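## Task

Get both the mint tin and the plastic box into the gray tray, each resting upright.

## Robot and tools

Robot: two seven-joint Kinova Gen3 arms, left_arm and right_arm, each ending in a suction cup tool instead of a gripper. The cup rim is 31 mm across and points along the cup point's own +z axis, so a cup aimed straight down has that axis pointing to scene -z. About 3 cm behind the rim the tool widens to roughly 5 cm sideways, so keep that clearance from walls and other objects. Two wrist cameras exist: cam_left_wrist and cam_right_wrist, each 896x504 pixels.

Frame: all positions, orientations and offsets use the scene frame. Its origin sits at table-top height halfway between the two nominal arm bases; +z is up, +x points out over the table, and left_arm is on the +y side (this is unrelated to which side appears in an image). Measured bases: left_arm at (-0.054, +0.373, +0.030) m, right_arm at (+0.021, -0.307, +0.030) m. Reported poses may be off by a few centimetres, more at long reach.

Row layout (shared by execute_actions and move): one flat list of 14 numbers covering both arms, each in [-1, 1]: left dx, dy, dz, rx, ry, rz, left suction, then right dx, dy, dz, rx, ry, rz, right suction. The six pose numbers are offsets, not poses: they count from that arm's Hand target as it stood when the action or move began, along scene axes, with 1.0 meaning 0.6 m or 180 degrees. rx, ry, rz form a single rotation vector, turning about the Hand target position. All six at 0 means ask for the current Hand target again. Suction is an absolute setting, not an offset: 1 is full vacuum (about 55 kPa under ambient), a fraction asks for that share, 0.05 or less switches it off; it keeps its last value, so resend the previous number to leave it alone.

execute_actions(actions, cameras): actions is a list of actions; each action is up to 15 rows, one per 1/30 s step, and a short action repeats its final row to fill 15 steps. Every row in an action is measured from that action's start, and each new action restarts from the current Hand target, so repeating an offset keeps moving further. An empty list returns camera images and status. cameras takes names, ["all"] or [].

move(target, speed, blend, blocking, cameras): target is one 14-number row or a list of up to 15 rows; every row is an offset from the same starting Hand targets. Paths are straight, finish together, last at least 0.5 s and are cut off at 10 s. speed is in m/s, 0.002 to 0.5 (default 0.25), one value or one per target; rotation is capped at twice that in rad/s and at most 0.873 rad/s. blend (metres) rounds corners between list targets; 0 stops at each. Suction values of the first row go out at the start; those of later rows are applied after arriving and coming to rest. Moves do not avoid obstacles. blocking=false returns after about 0.5 s while motion continues. The result adds a move: line: done, off_target, moving, held or fault, plus limits=paced (pose clipped) or limits=held (a check withheld steps). Arms not named in the ending are done.

wait(seconds 0 to 10) lets time pass holding commands. stop brakes a running move. zoom_image(camera, region [x0, y0, x1, y1], at most 504 by 504 pixels) enlarges part of a camera's latest image. clear_fault(arm) releases a torque fault that a result has reported. read_manual gives licence text only. finished_scene(scene) ends the current scene (1 to 3) for good; after ending scene 1 make no further call in that reply.

Results: end_effector_position (m) and end_effector_quat_wxyz of each cup point; Hand target (the last commanded pose after clipping, which the next offsets start from); Tool commands; suction_measured (near 0 means no seal; an airtight seal settles up to 0.15 below the command); part_present (becomes 1 at 0.50, back to 0 under 0.45); joint positions, velocities and torques; flange force in the tool's axes; step readings of positions; motor temperatures. A cup point often stops short of its Hand target; another command, even all zeros, asks again, or send the remaining gap as an offset.

Control notes: commanded orientation is clipped each step to within 32 degrees of the measured one. Big turns can swing the elbow.

Picking and placing: switch suction on and press the whole rim flat onto a smooth area away from edges, holes or seams. Under vacuum the cup shortens, so the object sits up to about 13 mm nearer the tool. To release, lower the object until supported, turn suction off, wait for the vacuum to fade, then lift at least 20 mm; the cup springs back and can nudge the object. A cup sealed on the table pins the tool until suction goes off.

Avoid: dropping or releasing moving objects, letting anything leave the table, fast impacts, and pressing past a contact, since the arms are stiff and even a few millimetres of overshoot pushes hard. Torque above 104.5 N m (first four joints) or 51.3 N m (last three), or a joint straying over 5 degrees, stops that arm until clear_fault. Never let the arms touch each other. Motors heat when holding loads, stretching out or pushing; MOTOR HOT appears at 60 C and at 75 C the arm sags and stops for 30 to 60 s or more. Objects may occasionally be nudged by outside disturbances.

Each tool is called after "Call:" as name(argument=value, ...) on one line, values as JSON.

## Session

Call:
execute_actions(actions=[])

Scene clock: 0.00 s.
left_arm: end_effector_position=(+0.5247, +0.4483, +0.3135) suction_measured=0.00 part_present=0 end_effector_quat_wxyz=(-0.265, -0.544, +0.754, -0.254) | right_arm: end_effector_position=(+0.5938, -0.5231, +0.3272) suction_measured=0.00 part_present=0 end_effector_quat_wxyz=(+0.269, +0.958, -0.033, -0.093)
Joint positions: left_arm=[-0.463 0.995 0.1 0.674 0.556 1.883 -2.224] | right_arm=[0.01 0.863 0.144 0.814 0.45 1.614 0.048]
Joint velocities: within noise
Joint torques (N m): no reading
Motor temperatures (°C): left_arm=[35 32 33 38 40 36 41] | right_arm=[32 34 31 34 43 40 41]
Flange force (N): no reading
Hand target: left_arm +0.5247, +0.4483, +0.3135; -0.265, -0.544, +0.754, -0.254 | right_arm +0.5938, -0.5231, +0.3272; +0.269, +0.958, -0.033, -0.093
Tool commands: left_gripper/suction=+0.0 right_gripper/suction=+0.0

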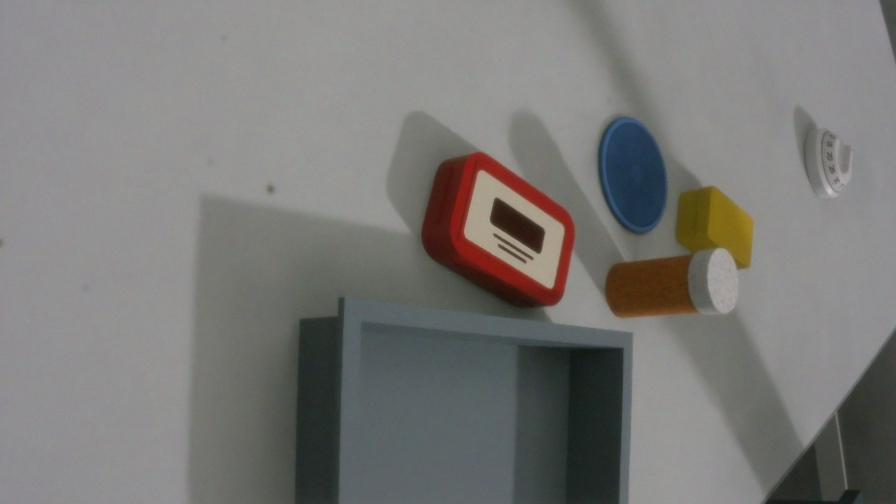

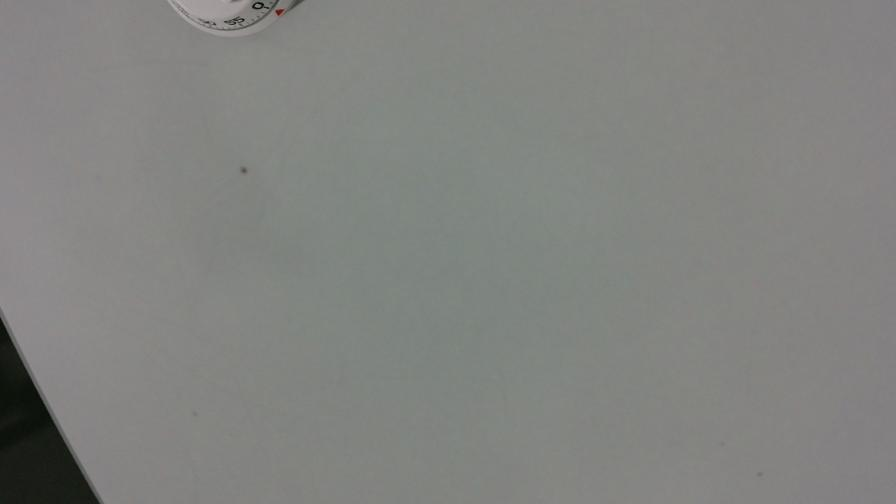

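Call:
move(target=[-0.1745, -0.5138, 0.2275, 0.2, 0.192, 0.5695, 0, -0.2897, 0.5552, 0.2047, 0.1738, -0.0601, 0.0213, 0], speed=0.43, cameras=["all"])

Scene clock: 10.30 s.
left_arm: end_effector_position=(+0.4200, +0.1400, +0.4500) suction_measured=0.00 part_present=0 end_effector_quat_wxyz=(+0.000, +1.000, +0.000, +0.000) | right_arm: end_effector_position=(+0.4200, -0.1900, +0.4500) suction_measured=0.00 part_present=0 end_effector_quat_wxyz=(+0.000, +1.000, +0.000, +0.000)
Joint positions: left_arm=[0.553 0.556 -0.308 0.855 0.164 1.749 0.312] | right_arm=[-0.288 0.245 -0.101 1.316 0.023 1.582 -0.368]
Joint torques (N m): left_arm=[-0.39 -15.72 -0.49 -7.94 0.05 0.32 -0.43] | right_arm=[1.03 -10.77 0.33 -9.63 -0.03 -0.22 0.35]
Flange force (N): left_arm=[-7.6 -2.1 6.2] | right_arm=[-9.8 -0.3 7.8]
Hand target: left_arm +0.4200, +0.1400, +0.4500; +0.000, +1.000, +0.000, +0.000 | right_arm +0.4200, -0.1900, +0.4500; +0.000, +1.000, +0.000, +0.000
Off the commanded pose: left_arm 0.000 m, 0 deg | right_arm 0.000 m, 0 deg.
move: done

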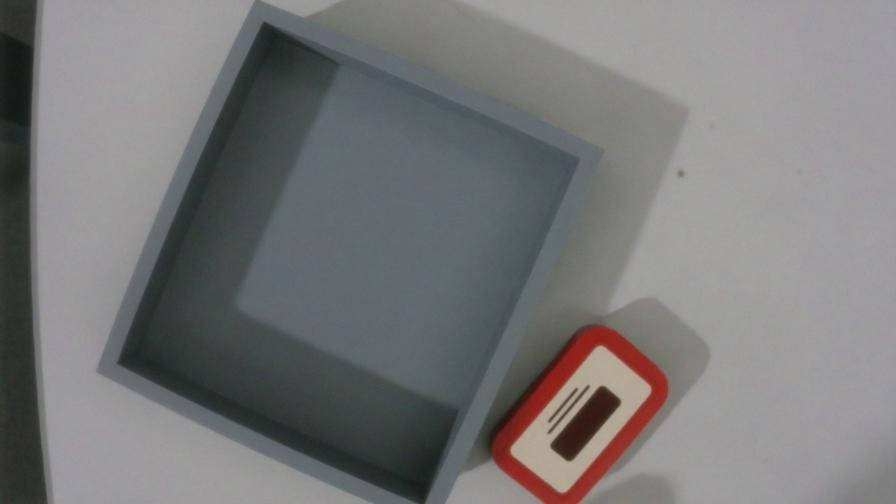

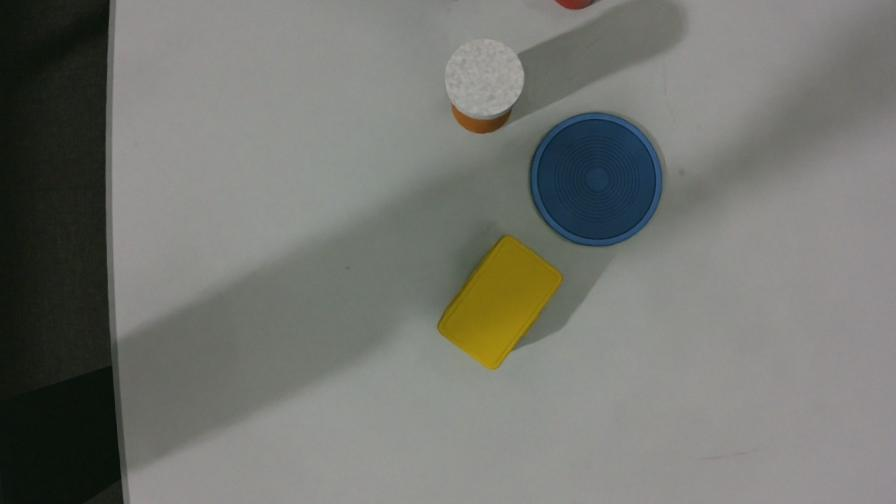

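Call:
zoom_image(camera="cam_right_wrist", region=[400, 210, 600, 390])

Call:
zoom_image(camera="cam_left_wrist", region=[470, 300, 700, 504])

Scaled by 2.520 from the camera's 896x504 image, which has a finer 1280x720 frame.

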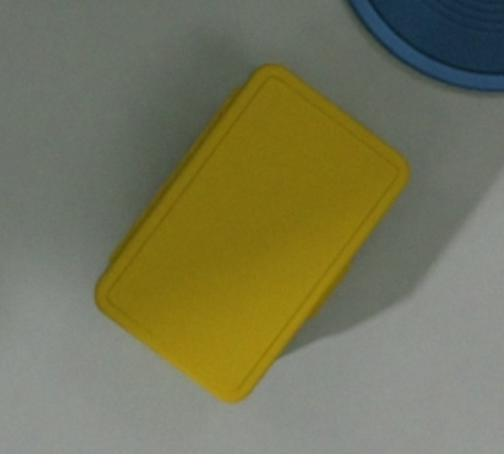

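Scaled by 2.191 from the camera's 896x504 image, which has a finer 1280x720 frame.

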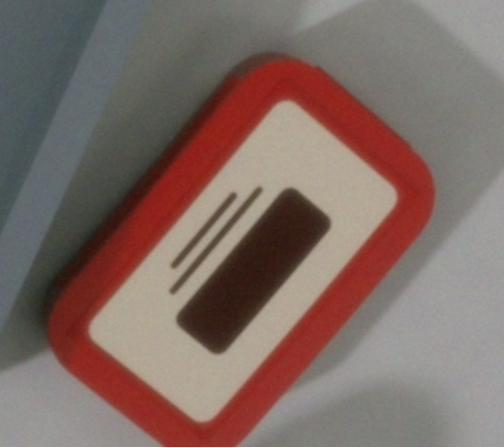

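Call:
zoom_image(camera="cam_left_wrist", region=[480, 315, 620, 455])

Call:
zoom_image(camera="cam_right_wrist", region=[430, 225, 530, 335])

Scaled by 3.600 from the camera's 896x504 image, which has a finer 1280x720 frame.

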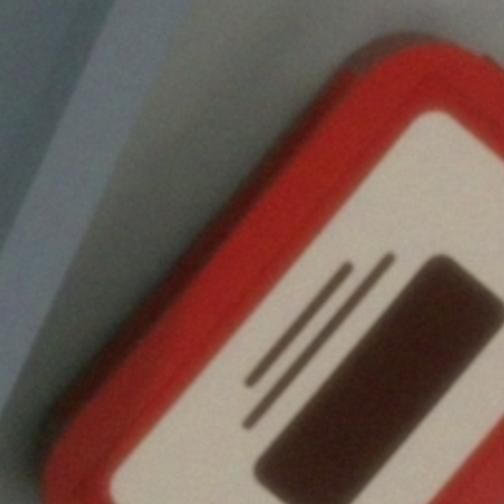

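Scaled by 4.582 from the camera's 896x504 image, which has a finer 1280x720 frame.

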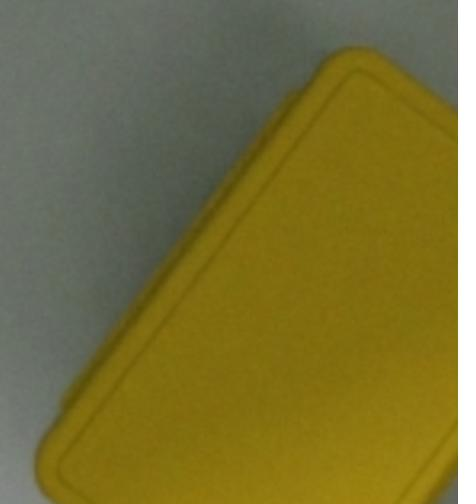

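Call:
move(target=[[0.1537, -0.0813, -0.55, 0, 0, 0, 1.0, 0.0403, 0.0367, -0.55, 0, 0, 0, 1.0], [0.1537, -0.0813, -0.6833, 0, 0, 0, 1.0, 0.0403, 0.0367, -0.65, 0, 0, 0, 1.0]], speed=[0.3, 0.15], blend=[0.03, 0], cameras=["all"])

Scene clock: 80.47 s.
left_arm: end_effector_position=(+0.5122, +0.0913, +0.0401) suction_measured=0.00 part_present=0 end_effector_quat_wxyz=(+0.000, +1.000, +0.000, +0.000) | right_arm: end_effector_position=(+0.4441, -0.1680, +0.0600) suction_measured=0.00 part_present=0 end_effector_quat_wxyz=(+0.000, +1.000, +0.000, +0.000)
Joint positions: left_arm=[0.539 1.125 -0.254 1.077 0.278 0.971 0.261] | right_arm=[-0.337 0.783 -0.078 1.865 0.114 0.498 -0.475]
Joint torques (N m): left_arm=[-0.38 -21.58 -0.93 -6.67 0.05 0.33 -0.4] | right_arm=[0.87 -15.3 0.19 -5.81 -0.03 -0.17 0.32]
Flange force (N): left_arm=[-6.1 -1.7 0.9] | right_arm=[-9.3 0.3 -0.3]
Hand target: left_arm +0.5122, +0.0913, +0.0401; +0.000, +1.000, +0.000, +0.000 | right_arm +0.4441, -0.1680, +0.0600; +0.000, +1.000, +0.000, +0.000
Off the commanded pose: left_arm 0.000 m, 0 deg | right_arm 0.000 m, 0 deg.
move: done

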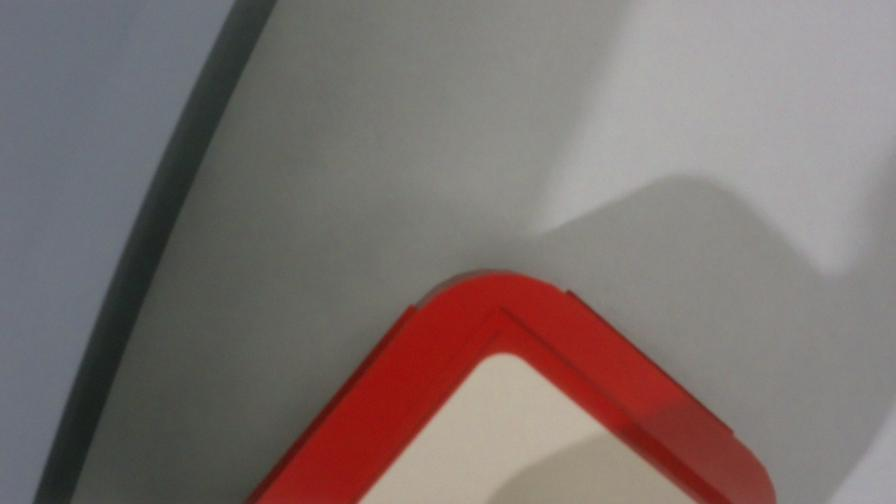

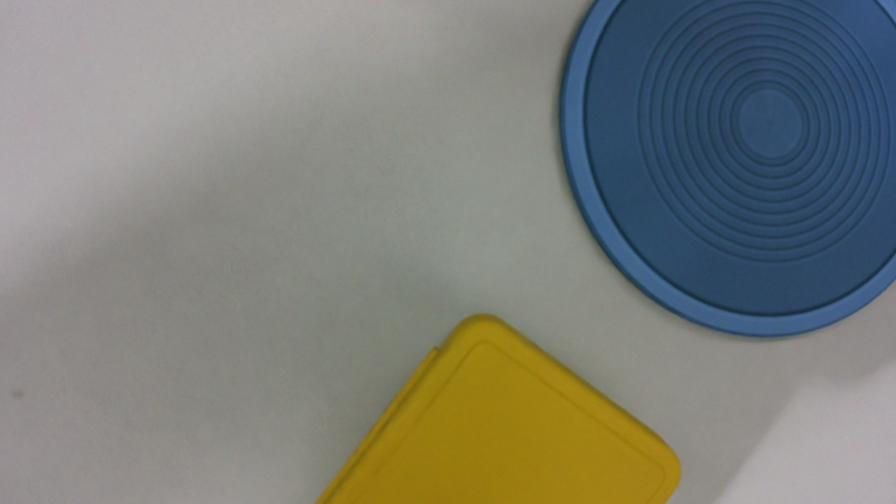

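Call:
move(target=[0, 0, -0.0167, 0, 0, 0, 1.0, 0, 0, -0.0167, 0, 0, 0, 1.0], speed=0.04)

Scene clock: 97.03 s.
left_arm: end_effector_position=(+0.5122, +0.0913, +0.0301) suction_measured=0.00 part_present=0 end_effector_quat_wxyz=(+0.000, +1.000, +0.000, +0.000) | right_arm: end_effector_position=(+0.4441, -0.1679, +0.0500) suction_measured=0.00 part_present=0 end_effector_quat_wxyz=(+0.000, +1.000, +0.000, +0.000)
Joint positions: left_arm=[0.538 1.14 -0.252 1.077 0.281 0.956 0.26] | right_arm=[-0.34 0.805 -0.075 1.866 0.116 0.475 -0.477]
Joint torques (N m): left_arm=[-0.35 -21.5 -0.95 -6.62 0.06 0.31 -0.41] | right_arm=[0.94 -15.49 0.23 -5.61 -0.04 0.05 0.36]
Flange force (N): left_arm=[-6.3 -1.9 0.6] | right_arm=[-9.6 0.1 0.2]
Hand target: left_arm +0.5122, +0.0913, +0.0300; +0.000, +1.000, +0.000, +0.000 | right_arm +0.4441, -0.1679, +0.0500; +0.000, +1.000, +0.000, +0.000
Off the commanded pose: left_arm 0.000 m, 0 deg | right_arm 0.000 m, 0 deg.
move: done

Call:
move(target=[0, 0, -0.0133, 0, 0, 0, 1.0, 0, 0, -0.0133, 0, 0, 0, 1.0], speed=0.03)

Scene clock: 100.03 s.
left_arm: end_effector_position=(+0.5122, +0.0913, +0.0221) suction_measured=0.45 part_present=0 end_effector_quat_wxyz=(+0.000, +1.000, +0.000, +0.000) | right_arm: end_effector_position=(+0.4441, -0.1679, +0.0420) suction_measured=0.00 part_present=0 end_effector_quat_wxyz=(+0.000, +1.000, +0.000, +0.000)
Joint positions: left_arm=[0.537 1.153 -0.25 1.076 0.283 0.944 0.259] | right_arm=[-0.342 0.823 -0.072 1.867 0.118 0.457 -0.479]
Joint torques (N m): left_arm=[-0.45 -22.33 -0.99 -6.87 0.06 0.16 -0.43] | right_arm=[1.03 -15.38 0.38 -5.52 -0.04 -0.21 0.3]
Flange force (N): left_arm=[-5.9 -1.5 1.5] | right_arm=[-9.3 0.0 -1.1]
Hand target: left_arm +0.5122, +0.0913, +0.0221; +0.000, +1.000, +0.000, +0.000 | right_arm +0.4441, -0.1679, +0.0420; +0.000, +1.000, +0.000, +0.000
Off the commanded pose: left_arm 0.000 m, 0 deg | right_arm 0.000 m, 0 deg.
move: done

Call:
move(target=[0, 0, 0, 0, 0, 0, 1.0, 0, 0, -0.0133, 0, 0, 0, 1.0], speed=0.03)

Scene clock: 103.17 s.
left_arm: end_effector_position=(+0.5122, +0.0913, +0.0221) suction_measured=0.98 part_present=1 end_effector_quat_wxyz=(+0.000, +1.000, +0.000, +0.000) | right_arm: end_effector_position=(+0.4441, -0.1680, +0.0340) suction_measured=0.21 part_present=0 end_effector_quat_wxyz=(+0.000, +1.000, +0.000, +0.000)
Joint positions: left_arm=[0.537 1.153 -0.25 1.076 0.283 0.944 0.259] | right_arm=[-0.343 0.841 -0.07 1.867 0.12 0.439 -0.48]
Joint torques (N m): left_arm=[-0.38 -22.32 -0.98 -6.87 0.04 0.24 -0.43] | right_arm=[1.09 -15.72 0.31 -5.43 0.03 0.08 0.36]
Flange force (N): left_arm=[-6.2 -1.7 1.6] | right_arm=[-9.9 -0.1 0.0]
Hand target: left_arm +0.5122, +0.0913, +0.0221; +0.000, +1.000, +0.000, +0.000 | right_arm +0.4441, -0.1679, +0.0340; +0.000, +1.000, +0.000, +0.000
Off the commanded pose: left_arm 0.000 m, 0 deg | right_arm 0.000 m, 0 deg.
move: done

Call:
move(target=[[0, 0, 0.1965, 0, 0, 0, 1.0, 0, 0, 0.1767, 0, 0, 0, 1.0], [-0.1037, 0.2145, 0.4632, -0.5, 0, 0, 1.0, 0.0123, 0.1133, 0.44, 0.5, 0, 0, 1.0]], speed=[0.12, 0.4], blend=[0.03, 0], cameras=["all"])

Scene clock: 112.13 s.
left_arm: end_effector_position=(+0.4500, +0.2200, +0.3000) suction_measured=1.00 part_present=1 end_effector_quat_wxyz=(+0.707, +0.707, +0.000, +0.000) | right_arm: end_effector_position=(+0.4515, -0.1000, +0.2980) suction_measured=1.00 part_present=1 end_effector_quat_wxyz=(+0.707, -0.707, +0.000, +0.000)
Joint positions: left_arm=[-0.497 0.987 0.362 1.607 1.159 1.495 -0.931] | right_arm=[0.75 1.195 -1.1 1.873 -0.876 0.805 0.791]
Joint torques (N m): left_arm=[-0.33 -17.58 4.13 -4.37 1.26 1.7 -0.41] | right_arm=[0.87 -13.96 -6.28 -3.79 -0.78 1.15 0.37]
Flange force (N): left_arm=[-2.7 -0.9 1.2] | right_arm=[-6.2 -1.4 2.4]
Hand target: left_arm +0.4500, +0.2200, +0.3000; +0.707, +0.707, +0.000, +0.000 | right_arm +0.4515, -0.1000, +0.2980; +0.707, -0.707, +0.000, +0.000
Off the commanded pose: left_arm 0.000 m, 0 deg | right_arm 0.000 m, 0 deg.
move: done

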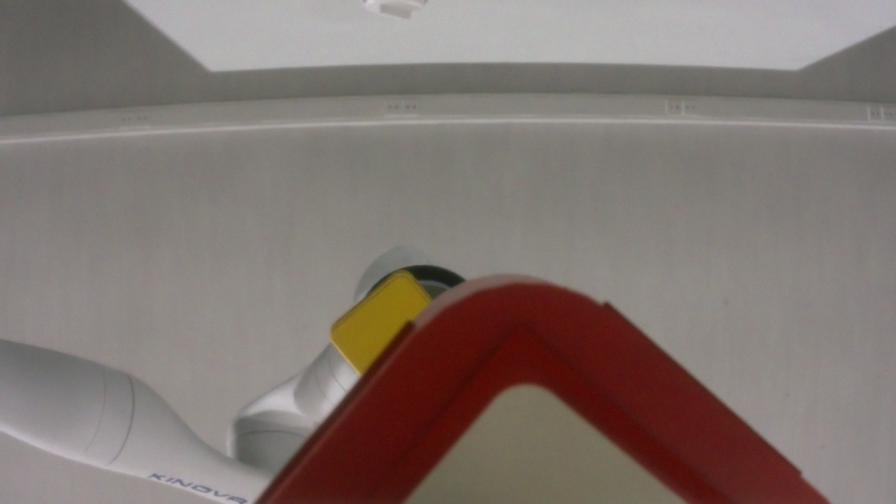

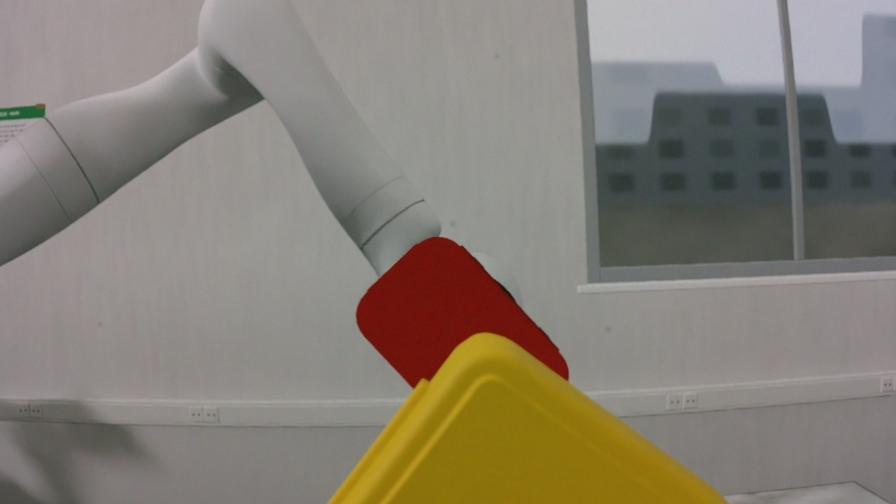

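Call:
zoom_image(camera="cam_left_wrist", region=[310, 240, 470, 400])

Call:
zoom_image(camera="cam_right_wrist", region=[330, 300, 700, 504])

Scaled by 3.150 from the camera's 896x504 image, which has a finer 1280x720 frame.

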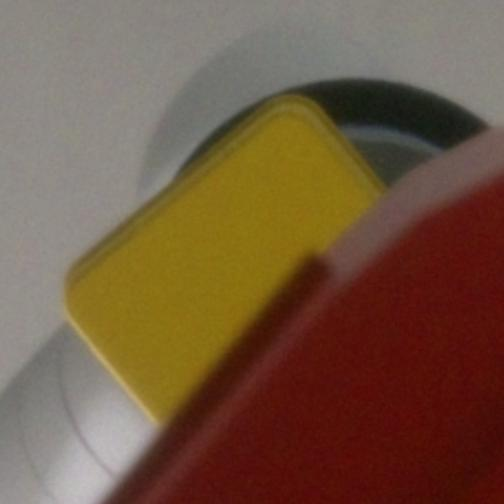

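Scaled by 1.362 from the camera's 896x504 image, which has a finer 1280x720 frame.

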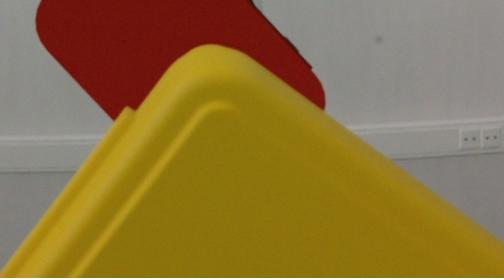

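Call:
move(target=[[-0.1883, -0.0317, -0.2333, 0.5, 0, 0, 1.0, 0.0142, 0.0833, -0.1633, -0.5, 0, 0, 1.0], [-0.1883, -0.0317, -0.4417, 0.5, 0, 0, 1.0, 0.0142, 0.0833, -0.1633, -0.5, 0, 0, 1.0], [-0.1883, -0.0317, -0.4583, 0.5, 0, 0, 1.0, 0.0142, 0.0833, -0.1633, -0.5, 0, 0, 1.0]], speed=[0.4, 0.2, 0.04], blend=[0.03, 0.003, 0], cameras=["cam_left_wrist"])

Scene clock: 128.63 s.
left_arm: end_effector_position=(+0.3370, +0.2009, +0.0251) suction_measured=0.99 part_present=1 end_effector_quat_wxyz=(+0.000, +1.000, +0.000, +0.000) | right_arm: end_effector_position=(+0.4600, -0.0500, +0.2000) suction_measured=0.98 part_present=1 end_effector_quat_wxyz=(+0.000, +1.000, +0.000, +0.000)
Joint positions: left_arm=[0.467 0.847 -0.152 1.928 0.306 0.388 0.075] | right_arm=[-0.507 0.638 -0.143 1.534 0.101 0.978 -0.661]
Joint torques (N m): left_arm=[-0.38 -15.87 -0.26 -3.64 0.03 0.23 -0.44] | right_arm=[0.89 -16.06 -0.07 -8.4 0 -0.15 0.35]
Flange force (N): left_arm=[-3.9 0.2 0.7] | right_arm=[-9.7 2.9 3.0]
Hand target: left_arm +0.3370, +0.2009, +0.0250; +0.000, +1.000, +0.000, +0.000 | right_arm +0.4600, -0.0500, +0.2000; +0.000, +1.000, +0.000, +0.000
Off the commanded pose: left_arm 0.000 m, 0 deg | right_arm 0.000 m, 0 deg.
move: done
Images, in order (width x height): cam_left_wrist 896x504.

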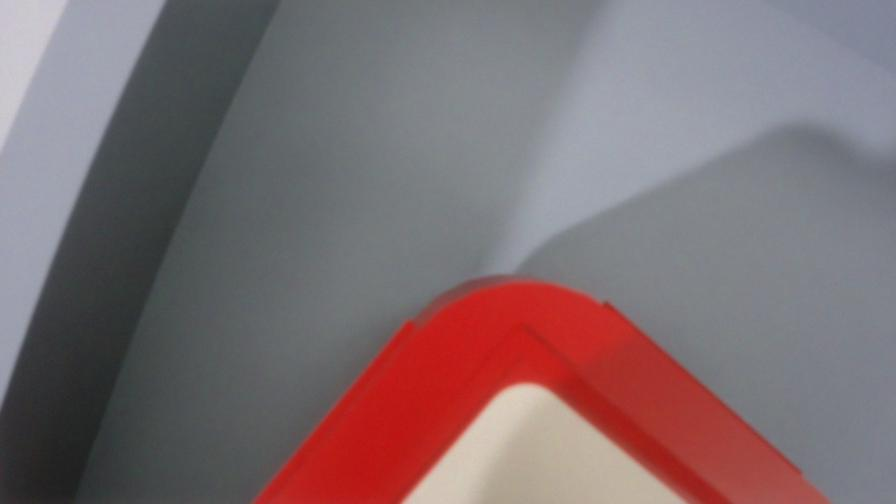

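Call:
move(target=[0, 0, -0.0033, 0, 0, 0, 1.0, 0, 0, 0, 0, 0, 0, 1.0], speed=0.03)

Scene clock: 131.30 s.
left_arm: end_effector_position=(+0.3370, +0.2010, +0.0230) suction_measured=0.98 part_present=1 end_effector_quat_wxyz=(+0.000, +1.000, +0.000, +0.000) | right_arm: end_effector_position=(+0.4600, -0.0500, +0.2000) suction_measured=1.00 part_present=1 end_effector_quat_wxyz=(+0.000, +1.000, +0.000, +0.000)
Joint positions: left_arm=[0.466 0.852 -0.15 1.928 0.307 0.384 0.074] | right_arm=[-0.507 0.638 -0.143 1.534 0.101 0.978 -0.661]
Joint torques (N m): left_arm=[-0.36 -15.97 -0.31 -3.67 0.08 0.26 -0.42] | right_arm=[0.94 -16.02 -0.06 -8.38 -0.02 -0.11 0.36]
Flange force (N): left_arm=[-4.0 0.0 1.0] | right_arm=[-9.9 2.8 3.0]
Hand target: left_arm +0.3370, +0.2010, +0.0230; +0.000, +1.000, +0.000, +0.000 | right_arm +0.4600, -0.0500, +0.2000; +0.000, +1.000, +0.000, +0.000
Off the commanded pose: left_arm 0.000 m, 0 deg | right_arm 0.000 m, 0 deg.
move: done

Call:
move(target=[0, 0, -0.0025, 0, 0, 0, 1.0, 0, 0, 0, 0, 0, 0, 1.0], speed=0.03)

Scene clock: 133.77 s.
left_arm: end_effector_position=(+0.3370, +0.2009, +0.0215) suction_measured=0.99 part_present=1 end_effector_quat_wxyz=(+0.000, +1.000, +0.000, +0.000) | right_arm: end_effector_position=(+0.4600, -0.0500, +0.2000) suction_measured=0.96 part_present=1 end_effector_quat_wxyz=(+0.000, +1.000, +0.000, +0.000)
Joint positions: left_arm=[0.465 0.855 -0.149 1.928 0.308 0.38 0.074] | right_arm=[-0.507 0.638 -0.143 1.534 0.101 0.978 -0.661]
Joint torques (N m): left_arm=[-0.38 -15.93 -0.35 -3.6 0.04 0.25 -0.43] | right_arm=[0.93 -15.95 -0.01 -8.48 -0.01 -0.24 0.32]
Flange force (N): left_arm=[-4.0 0.1 0.8] | right_arm=[-10.0 3.0 2.7]
Hand target: left_arm +0.3370, +0.2009, +0.0215; +0.000, +1.000, +0.000, +0.000 | right_arm +0.4600, -0.0500, +0.2000; +0.000, +1.000, +0.000, +0.000
Off the commanded pose: left_arm 0.000 m, 0 deg | right_arm 0.000 m, 0 deg.
move: done

Call:
move(target=[0, 0, -0.0033, 0, 0, 0, 1.0, 0, 0, 0, 0, 0, 0, 1.0], speed=0.03, cameras=["cam_left_wrist"])

Scene clock: 138.60 s.
left_arm: end_effector_position=(+0.3370, +0.2009, +0.0196) suction_measured=0.96 part_present=1 end_effector_quat_wxyz=(+0.000, +1.000, +0.000, +0.000) | right_arm: end_effector_position=(+0.4600, -0.0500, +0.2000) suction_measured=1.00 part_present=1 end_effector_quat_wxyz=(+0.000, +1.000, +0.000, +0.000)
Joint positions: left_arm=[0.464 0.86 -0.147 1.928 0.309 0.376 0.073] | right_arm=[-0.507 0.638 -0.143 1.534 0.101 0.978 -0.661]
Joint torques (N m): left_arm=[-0.39 -15.98 -0.38 -3.63 0.1 0.27 -0.42] | right_arm=[0.88 -16.05 0 -8.46 -0.02 -0.16 0.38]
Flange force (N): left_arm=[-4.2 0.0 0.9] | right_arm=[-10.0 3.0 3.1]
Hand target: left_arm +0.3370, +0.2009, +0.0195; +0.000, +1.000, +0.000, +0.000 | right_arm +0.4600, -0.0500, +0.2000; +0.000, +1.000, +0.000, +0.000
Off the commanded pose: left_arm 0.000 m, 0 deg | right_arm 0.000 m, 0 deg.
move: done
Images, in order (width x height): cam_left_wrist 896x504.

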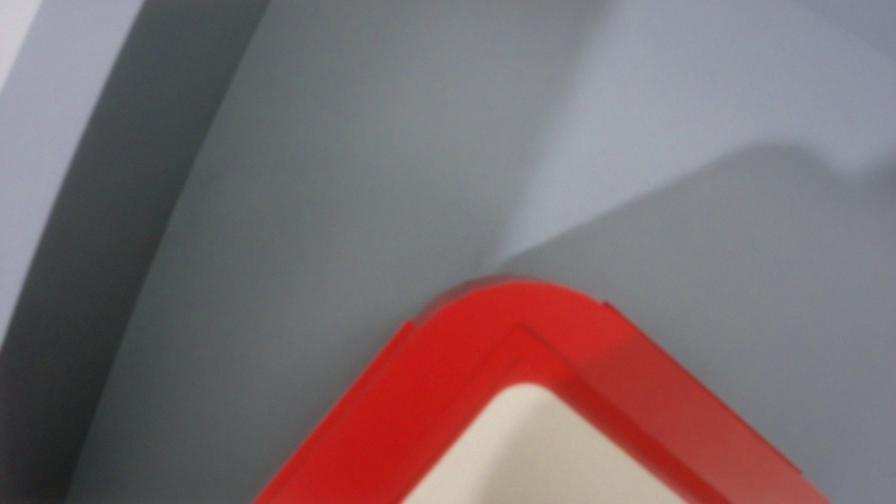

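Call:
move(target=[0, 0, -0.0042, 0, 0, 0, 1.0, 0, 0, 0, 0, 0, 0, 1.0], speed=0.03)

Scene clock: 141.23 s.
left_arm: end_effector_position=(+0.3370, +0.2009, +0.0170) suction_measured=0.99 part_present=1 end_effector_quat_wxyz=(+0.000, +1.000, +0.000, +0.000) | right_arm: end_effector_position=(+0.4600, -0.0500, +0.2000) suction_measured=0.99 part_present=1 end_effector_quat_wxyz=(+0.000, +1.000, +0.000, +0.000)
Joint positions: left_arm=[0.462 0.865 -0.145 1.927 0.31 0.37 0.072] | right_arm=[-0.507 0.638 -0.143 1.534 0.101 0.978 -0.661]
Joint torques (N m): left_arm=[-0.32 -16.04 -0.27 -3.54 0.09 0.19 -0.42] | right_arm=[0.97 -16.02 -0.04 -8.39 0.01 -0.14 0.36]
Flange force (N): left_arm=[-3.7 0.0 0.7] | right_arm=[-9.8 2.7 3.0]
Hand target: left_arm +0.3370, +0.2009, +0.0170; +0.000, +1.000, +0.000, +0.000 | right_arm +0.4600, -0.0500, +0.2000; +0.000, +1.000, +0.000, +0.000
Off the commanded pose: left_arm 0.000 m, 0 deg | right_arm 0.000 m, 0 deg.
move: done

Call:
move(target=[0, 0, -0.0033, 0, 0, 0, 1.0, 0, 0, 0, 0, 0, 0, 1.0], speed=0.03)

Scene clock: 143.87 s.
left_arm: end_effector_position=(+0.3370, +0.2009, +0.0151) suction_measured=0.96 part_present=1 end_effector_quat_wxyz=(+0.000, +1.000, +0.000, +0.000) | right_arm: end_effector_position=(+0.4600, -0.0500, +0.2000) suction_measured=0.99 part_present=1 end_effector_quat_wxyz=(+0.000, +1.000, +0.000, +0.000)
Joint positions: left_arm=[0.461 0.87 -0.143 1.927 0.311 0.365 0.071] | right_arm=[-0.507 0.638 -0.143 1.534 0.101 0.978 -0.661]
Joint torques (N m): left_arm=[-0.33 -16.11 -0.25 -3.54 0.08 0.25 -0.43] | right_arm=[0.96 -15.98 -0.07 -8.32 0 -0.21 0.37]
Flange force (N): left_arm=[-3.9 0.0 0.9] | right_arm=[-9.6 2.6 2.6]
Hand target: left_arm +0.3370, +0.2009, +0.0150; +0.000, +1.000, +0.000, +0.000 | right_arm +0.4600, -0.0500, +0.2000; +0.000, +1.000, +0.000, +0.000
Off the commanded pose: left_arm 0.000 m, 0 deg | right_arm 0.000 m, 0 deg.
move: done

Call:
move(target=[0, 0, -0.0033, 0, 0, 0, 1.0, 0, 0, 0, 0, 0, 0, 1.0], speed=0.03, cameras=["cam_left_wrist"])

Scene clock: 147.47 s.
left_arm: end_effector_position=(+0.3370, +0.2009, +0.0131) suction_measured=1.00 part_present=1 end_effector_quat_wxyz=(+0.000, +1.000, +0.000, +0.000) | right_arm: end_effector_position=(+0.4600, -0.0500, +0.2000) suction_measured=0.96 part_present=1 end_effector_quat_wxyz=(+0.000, +1.000, +0.000, +0.000)
Joint positions: left_arm=[0.46 0.875 -0.141 1.927 0.312 0.361 0.07] | right_arm=[-0.507 0.638 -0.143 1.534 0.101 0.978 -0.661]
Joint torques (N m): left_arm=[-0.43 -1.27 0.52 -5.18 0.4 -2.35 -0.42] | right_arm=[0.98 -16 -0.07 -8.47 -0.05 -0.19 0.36]
Flange force (N): left_arm=[-14.5 -4.5 -40.9] | right_arm=[-10.1 2.8 2.9]
Hand target: left_arm +0.3370, +0.2010, +0.0131; +0.000, +1.000, +0.000, +0.000 | right_arm +0.4600, -0.0500, +0.2000; +0.000, +1.000, +0.000, +0.000
Off the commanded pose: left_arm 0.000 m, 0 deg | right_arm 0.000 m, 0 deg.
move: done
Images, in order (width x height): cam_left_wrist 896x504.

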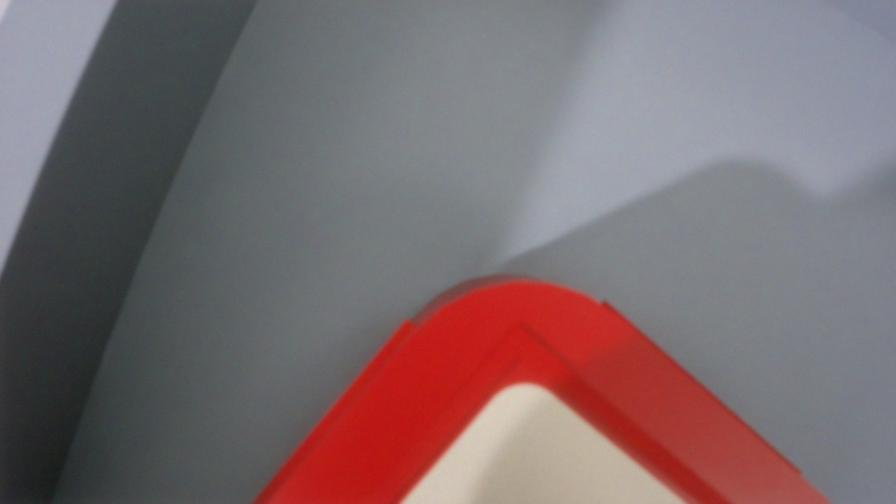

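Call:
move(target=[0, 0, 0.002, 0, 0, 0, 1.0, 0, 0, 0, 0, 0, 0, 1.0], speed=0.03)

Call:
execute_actions(actions=[[[0, 0, 0, 0, 0, 0, 0, 0, 0, 0, 0, 0, 0, 1.0]]])

Call:
move(target=[[0, 0, 0.1333, 0, 0, 0, 0, 0, 0, 0, 0, 0, 0, 1.0], [-0.0617, 0.365, 0.4765, 0, 0, 0, 0, -0.065, 0.3567, -0.1, 0, 0, 0, 1.0], [-0.0617, 0.365, 0.4765, 0, 0, 0, 0, -0.065, 0.3567, -0.2583, 0, 0, 0, 1.0], [-0.0617, 0.365, 0.4765, 0, 0, 0, 0, -0.065, 0.3567, -0.2833, 0, 0, 0, 1.0]], speed=[0.1, 0.25, 0.15, 0.04], blend=[0.02, 0.03, 0.003, 0], cameras=["all"])

Scene clock: 163.70 s.
left_arm: end_effector_position=(+0.3370, +0.2009, +0.0142) suction_measured=0.98 part_present=1 end_effector_quat_wxyz=(+0.000, +1.000, +0.000, +0.000) | right_arm: end_effector_position=(+0.4600, -0.0500, +0.2000) suction_measured=0.98 part_present=1 end_effector_quat_wxyz=(+0.000, +1.000, +0.000, +0.000)
Joint positions: left_arm=[0.46 0.872 -0.142 1.927 0.311 0.364 0.07] | right_arm=[-0.507 0.638 -0.143 1.534 0.101 0.978 -0.661]
Joint torques (N m): left_arm=[-0.53 -14.85 -0.42 -3.6 0.07 -0.05 -0.44] | right_arm=[0.97 -15.96 -0.05 -8.46 0.02 -0.15 0.36]
Flange force (N): left_arm=[-4.7 0.1 -2.7] | right_arm=[-10.2 2.9 3.0]
Hand target: left_arm +0.3370, +0.2009, +0.0143; +0.000, +1.000, +0.000, +0.000 | right_arm +0.4600, -0.0500, +0.2000; +0.000, +1.000, +0.000, +0.000
Off the commanded pose: left_arm 0.000 m, 0 deg | right_arm 0.000 m, 0 deg.
move: done

Scene clock: 164.40 s.
left_arm: end_effector_position=(+0.3370, +0.2010, +0.0143) suction_measured=0.00 part_present=0 end_effector_quat_wxyz=(+0.000, +1.000, +0.000, +0.000) | right_arm: end_effector_position=(+0.4600, -0.0500, +0.2000) suction_measured=0.98 part_present=1 end_effector_quat_wxyz=(+0.000, +1.000, +0.000, +0.000)
Joint positions: left_arm=[0.46 0.872 -0.142 1.927 0.311 0.364 0.07] | right_arm=[-0.507 0.638 -0.143 1.534 0.101 0.978 -0.661]
Joint torques (N m): left_arm=[-0.23 -11 0.13 -3.04 0.14 -0.1 -0.43] | right_arm=[1.01 -16.07 -0.06 -8.48 0 -0.19 0.36]
Hand target: left_arm +0.3370, +0.2009, +0.0143; +0.000, +1.000, +0.000, +0.000 | right_arm +0.4600, -0.0500, +0.2000; +0.000, +1.000, +0.000, +0.000
Off the commanded pose: left_arm 0.000 m, 0 deg | right_arm 0.000 m, 0 deg.
Step readings (end_effector_position of left_arm | right_arm):
0: (+0.3370, +0.2009, +0.0142) | (+0.4600, -0.0500, +0.2000)
1: (+0.3370, +0.2009, +0.0143) | (+0.4600, -0.0500, +0.2000)
2: (+0.3371, +0.2010, +0.0144) | (+0.4600, -0.0500, +0.2000)
4: (+0.3371, +0.2010, +0.0144) | (+0.4600, -0.0500, +0.2000)
8: (+0.3371, +0.2010, +0.0144) | (+0.4600, -0.0500, +0.2000)
15: (+0.3370, +0.2010, +0.0143) | (+0.4600, -0.0500, +0.2000)

Scene clock: 167.73 s.
left_arm: end_effector_position=(+0.3000, +0.4200, +0.3002) suction_measured=0.00 part_present=0 end_effector_quat_wxyz=(+0.000, +1.000, +0.000, +0.000) | right_arm: end_effector_position=(+0.4210, +0.1640, +0.0301) suction_measured=0.99 part_present=1 end_effector_quat_wxyz=(+0.000, +1.000, +0.000, +0.000)
Joint positions: left_arm=[0.137 0.213 -0.399 1.869 0.094 1.078 -0.304] | right_arm=[-0.867 1.102 -0.122 1.156 0.139 0.891 -0.992]
Joint torques (N m): left_arm=[-0.3 -9.03 -0.3 -7.38 0.03 0.21 -0.41] | right_arm=[0.96 -20.59 -0.02 -8.05 0 -0.03 0.37]
Flange force (N): left_arm=[-4.7 2.4 2.5] | right_arm=[-10.8 9.4 -0.6]
Hand target: left_arm +0.3000, +0.4200, +0.3002; +0.000, +1.000, +0.000, +0.000 | right_arm +0.4210, +0.1640, +0.0301; +0.000, +1.000, +0.000, +0.000
Off the commanded pose: left_arm 0.000 m, 0 deg | right_arm 0.000 m, 0 deg.
move: done

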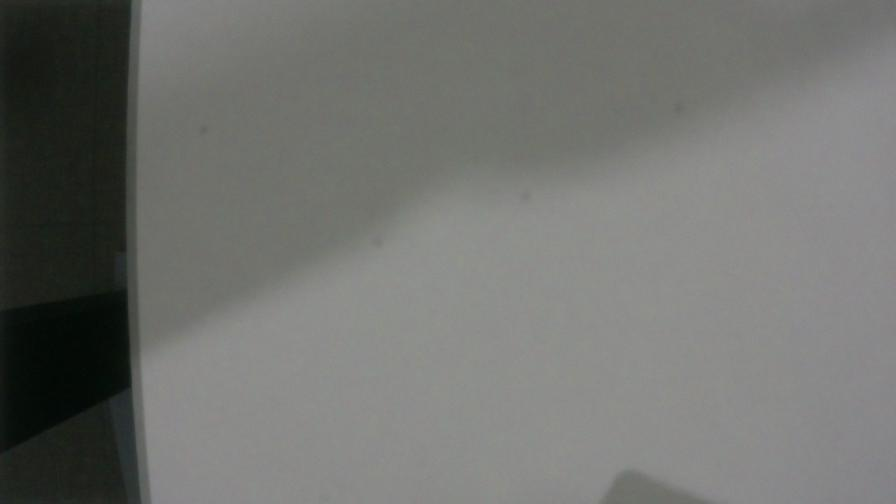

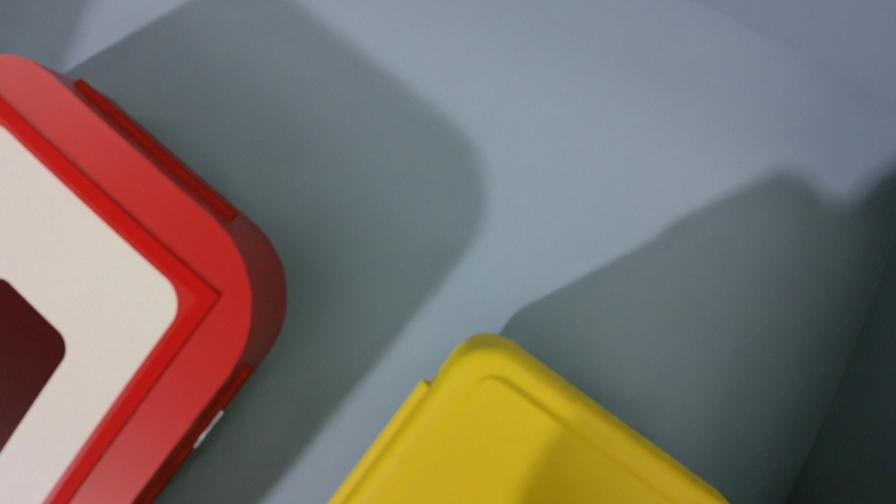

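Call:
move(target=[0, 0, 0, 0, 0, 0, 0, 0, 0, -0.0042, 0, 0, 0, 1.0], speed=0.03)

Scene clock: 170.60 s.
left_arm: end_effector_position=(+0.3000, +0.4200, +0.3002) suction_measured=0.00 part_present=0 end_effector_quat_wxyz=(+0.000, +1.000, +0.000, +0.000) | right_arm: end_effector_position=(+0.4211, +0.1640, +0.0276) suction_measured=0.99 part_present=1 end_effector_quat_wxyz=(+0.000, +1.000, +0.000, +0.000)
Joint positions: left_arm=[0.137 0.213 -0.399 1.869 0.094 1.078 -0.304] | right_arm=[-0.867 1.106 -0.122 1.156 0.139 0.887 -0.992]
Joint torques (N m): left_arm=[-0.35 -8.96 -0.31 -7.34 0.06 0.22 -0.41] | right_arm=[0.88 -21.09 0.01 -7.99 0.04 -0.19 0.38]
Flange force (N): left_arm=[-4.8 2.5 2.3] | right_arm=[-9.6 8.2 -0.1]
Hand target: left_arm +0.3000, +0.4200, +0.3002; +0.000, +1.000, +0.000, +0.000 | right_arm +0.4210, +0.1640, +0.0275; +0.000, +1.000, +0.000, +0.000
Off the commanded pose: left_arm 0.000 m, 0 deg | right_arm 0.000 m, 0 deg.
move: done

Call:
move(target=[0, 0, 0, 0, 0, 0, 0, 0, 0, -0.0033, 0, 0, 0, 1.0], speed=0.03)

Scene clock: 173.57 s.
left_arm: end_effector_position=(+0.3000, +0.4200, +0.3002) suction_measured=0.00 part_present=0 end_effector_quat_wxyz=(+0.000, +1.000, +0.000, +0.000) | right_arm: end_effector_position=(+0.4210, +0.1640, +0.0256) suction_measured=0.98 part_present=1 end_effector_quat_wxyz=(+0.000, +1.000, +0.000, +0.000)
Joint positions: left_arm=[0.137 0.213 -0.399 1.869 0.094 1.078 -0.304] | right_arm=[-0.867 1.109 -0.122 1.156 0.14 0.884 -0.993]
Joint torques (N m): left_arm=[-0.38 -9.02 -0.3 -7.37 0.04 0.23 -0.41] | right_arm=[0.98 -21.02 -0.04 -7.93 -0.02 -0.16 0.34]
Flange force (N): left_arm=[-4.7 2.6 2.5] | right_arm=[-9.7 8.2 -0.2]
Hand target: left_arm +0.3000, +0.4200, +0.3002; +0.000, +1.000, +0.000, +0.000 | right_arm +0.4210, +0.1640, +0.0256; +0.000, +1.000, +0.000, +0.000
Off the commanded pose: left_arm 0.000 m, 0 deg | right_arm 0.000 m, 0 deg.
move: done

Call:
move(target=[0, 0, 0, 0, 0, 0, 0, 0, 0, -0.0025, 0, 0, 0, 1.0], speed=0.03)

Scene clock: 176.23 s.
left_arm: end_effector_position=(+0.3000, +0.4200, +0.3002) suction_measured=0.00 part_present=0 end_effector_quat_wxyz=(+0.000, +1.000, +0.000, +0.000) | right_arm: end_effector_position=(+0.4211, +0.1641, +0.0241) suction_measured=1.00 part_present=1 end_effector_quat_wxyz=(+0.000, +1.000, +0.000, +0.000)
Joint positions: left_arm=[0.137 0.213 -0.399 1.869 0.094 1.078 -0.304] | right_arm=[-0.867 1.112 -0.122 1.156 0.14 0.882 -0.993]
Joint torques (N m): left_arm=[-0.38 -8.99 -0.29 -7.35 0.04 0.25 -0.43] | right_arm=[1.01 -11.33 0.39 -5.94 0.1 -1.45 0.31]
Flange force (N): left_arm=[-4.8 2.6 2.5] | right_arm=[-13.0 12.0 -18.2]
Hand target: left_arm +0.3000, +0.4200, +0.3002; +0.000, +1.000, +0.000, +0.000 | right_arm +0.4210, +0.1640, +0.0241; +0.000, +1.000, +0.000, +0.000
Off the commanded pose: left_arm 0.000 m, 0 deg | right_arm 0.000 m, 0 deg.
move: done

Call:
execute_actions(actions=[[[0, 0, 0, 0, 0, 0, 0, 0, 0, 0, 0, 0, 0, 0]]])

Call:
move(target=[[0, 0, 0, 0, 0, 0, 0, 0, 0, 0.1, 0, 0, 0, 0], [0, 0, 0, 0, 0, 0, 0, -0.07, -0.1, 0.4, 0, 0, 0, 0]], speed=[0.1, 0.3], blend=[0.02, 0], cameras=["cam_right_wrist"])

Scene clock: 181.47 s.
left_arm: end_effector_position=(+0.3000, +0.4200, +0.3002) suction_measured=0.00 part_present=0 end_effector_quat_wxyz=(+0.000, +1.000, +0.000, +0.000) | right_arm: end_effector_position=(+0.4211, +0.1640, +0.0241) suction_measured=0.00 part_present=0 end_effector_quat_wxyz=(+0.000, +1.000, +0.000, +0.000)
Joint positions: left_arm=[0.137 0.213 -0.399 1.869 0.094 1.078 -0.304] | right_arm=[-0.867 1.112 -0.122 1.156 0.14 0.882 -0.993]
Joint torques (N m): left_arm=[-0.36 -8.97 -0.26 -7.32 0.05 0.21 -0.41] | right_arm=[0.79 -7.94 0.35 -4.51 0.07 -1.31 0.36]
Hand target: left_arm +0.3000, +0.4200, +0.3002; +0.000, +1.000, +0.000, +0.000 | right_arm +0.4211, +0.1640, +0.0241; +0.000, +1.000, +0.000, +0.000
Off the commanded pose: left_arm 0.000 m, 0 deg | right_arm 0.000 m, 0 deg.
Step readings (end_effector_position of left_arm | right_arm):
0: (+0.3000, +0.4200, +0.3002) | (+0.4210, +0.1640, +0.0241)
1: (+0.3000, +0.4200, +0.3002) | (+0.4210, +0.1640, +0.0241)
2: (+0.3000, +0.4200, +0.3002) | (+0.4211, +0.1640, +0.0241)
4: (+0.3000, +0.4200, +0.3002) | (+0.4211, +0.1640, +0.0241)
8: (+0.3000, +0.4200, +0.3002) | (+0.4211, +0.1640, +0.0241)
15: (+0.3000, +0.4200, +0.3002) | (+0.4211, +0.1640, +0.0241)

Scene clock: 183.20 s.
left_arm: end_effector_position=(+0.3000, +0.4200, +0.3002) suction_measured=0.00 part_present=0 end_effector_quat_wxyz=(+0.000, +1.000, +0.000, +0.000) | right_arm: end_effector_position=(+0.3790, +0.1040, +0.2640) suction_measured=0.00 part_present=0 end_effector_quat_wxyz=(+0.000, +1.000, +0.000, +0.000)
Joint positions: left_arm=[0.137 0.213 -0.399 1.869 0.094 1.078 -0.304] | right_arm=[-0.834 0.643 -0.149 1.292 0.094 1.212 -0.969]
Joint torques (N m): left_arm=[-0.35 -8.97 -0.29 -7.32 0.03 0.21 -0.39] | right_arm=[1.07 -16.81 -0.01 -9.08 -0.03 -0.22 0.33]
Flange force (N): left_arm=[-4.7 2.5 2.3] | right_arm=[-8.9 6.4 4.0]
Hand target: left_arm +0.3000, +0.4200, +0.3002; +0.000, +1.000, +0.000, +0.000 | right_arm +0.3790, +0.1040, +0.2641; +0.000, +1.000, +0.000, +0.000
Off the commanded pose: left_arm 0.000 m, 0 deg | right_arm 0.000 m, 0 deg.
move: done
Images, in order (width x height): cam_right_wrist 896x504.

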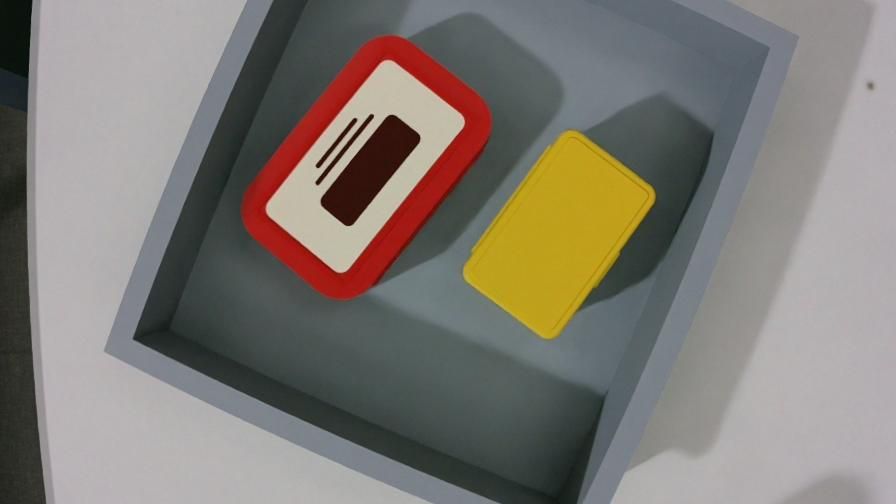

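Call:
finished_scene(scene=2)

The scene is finished: the task was done.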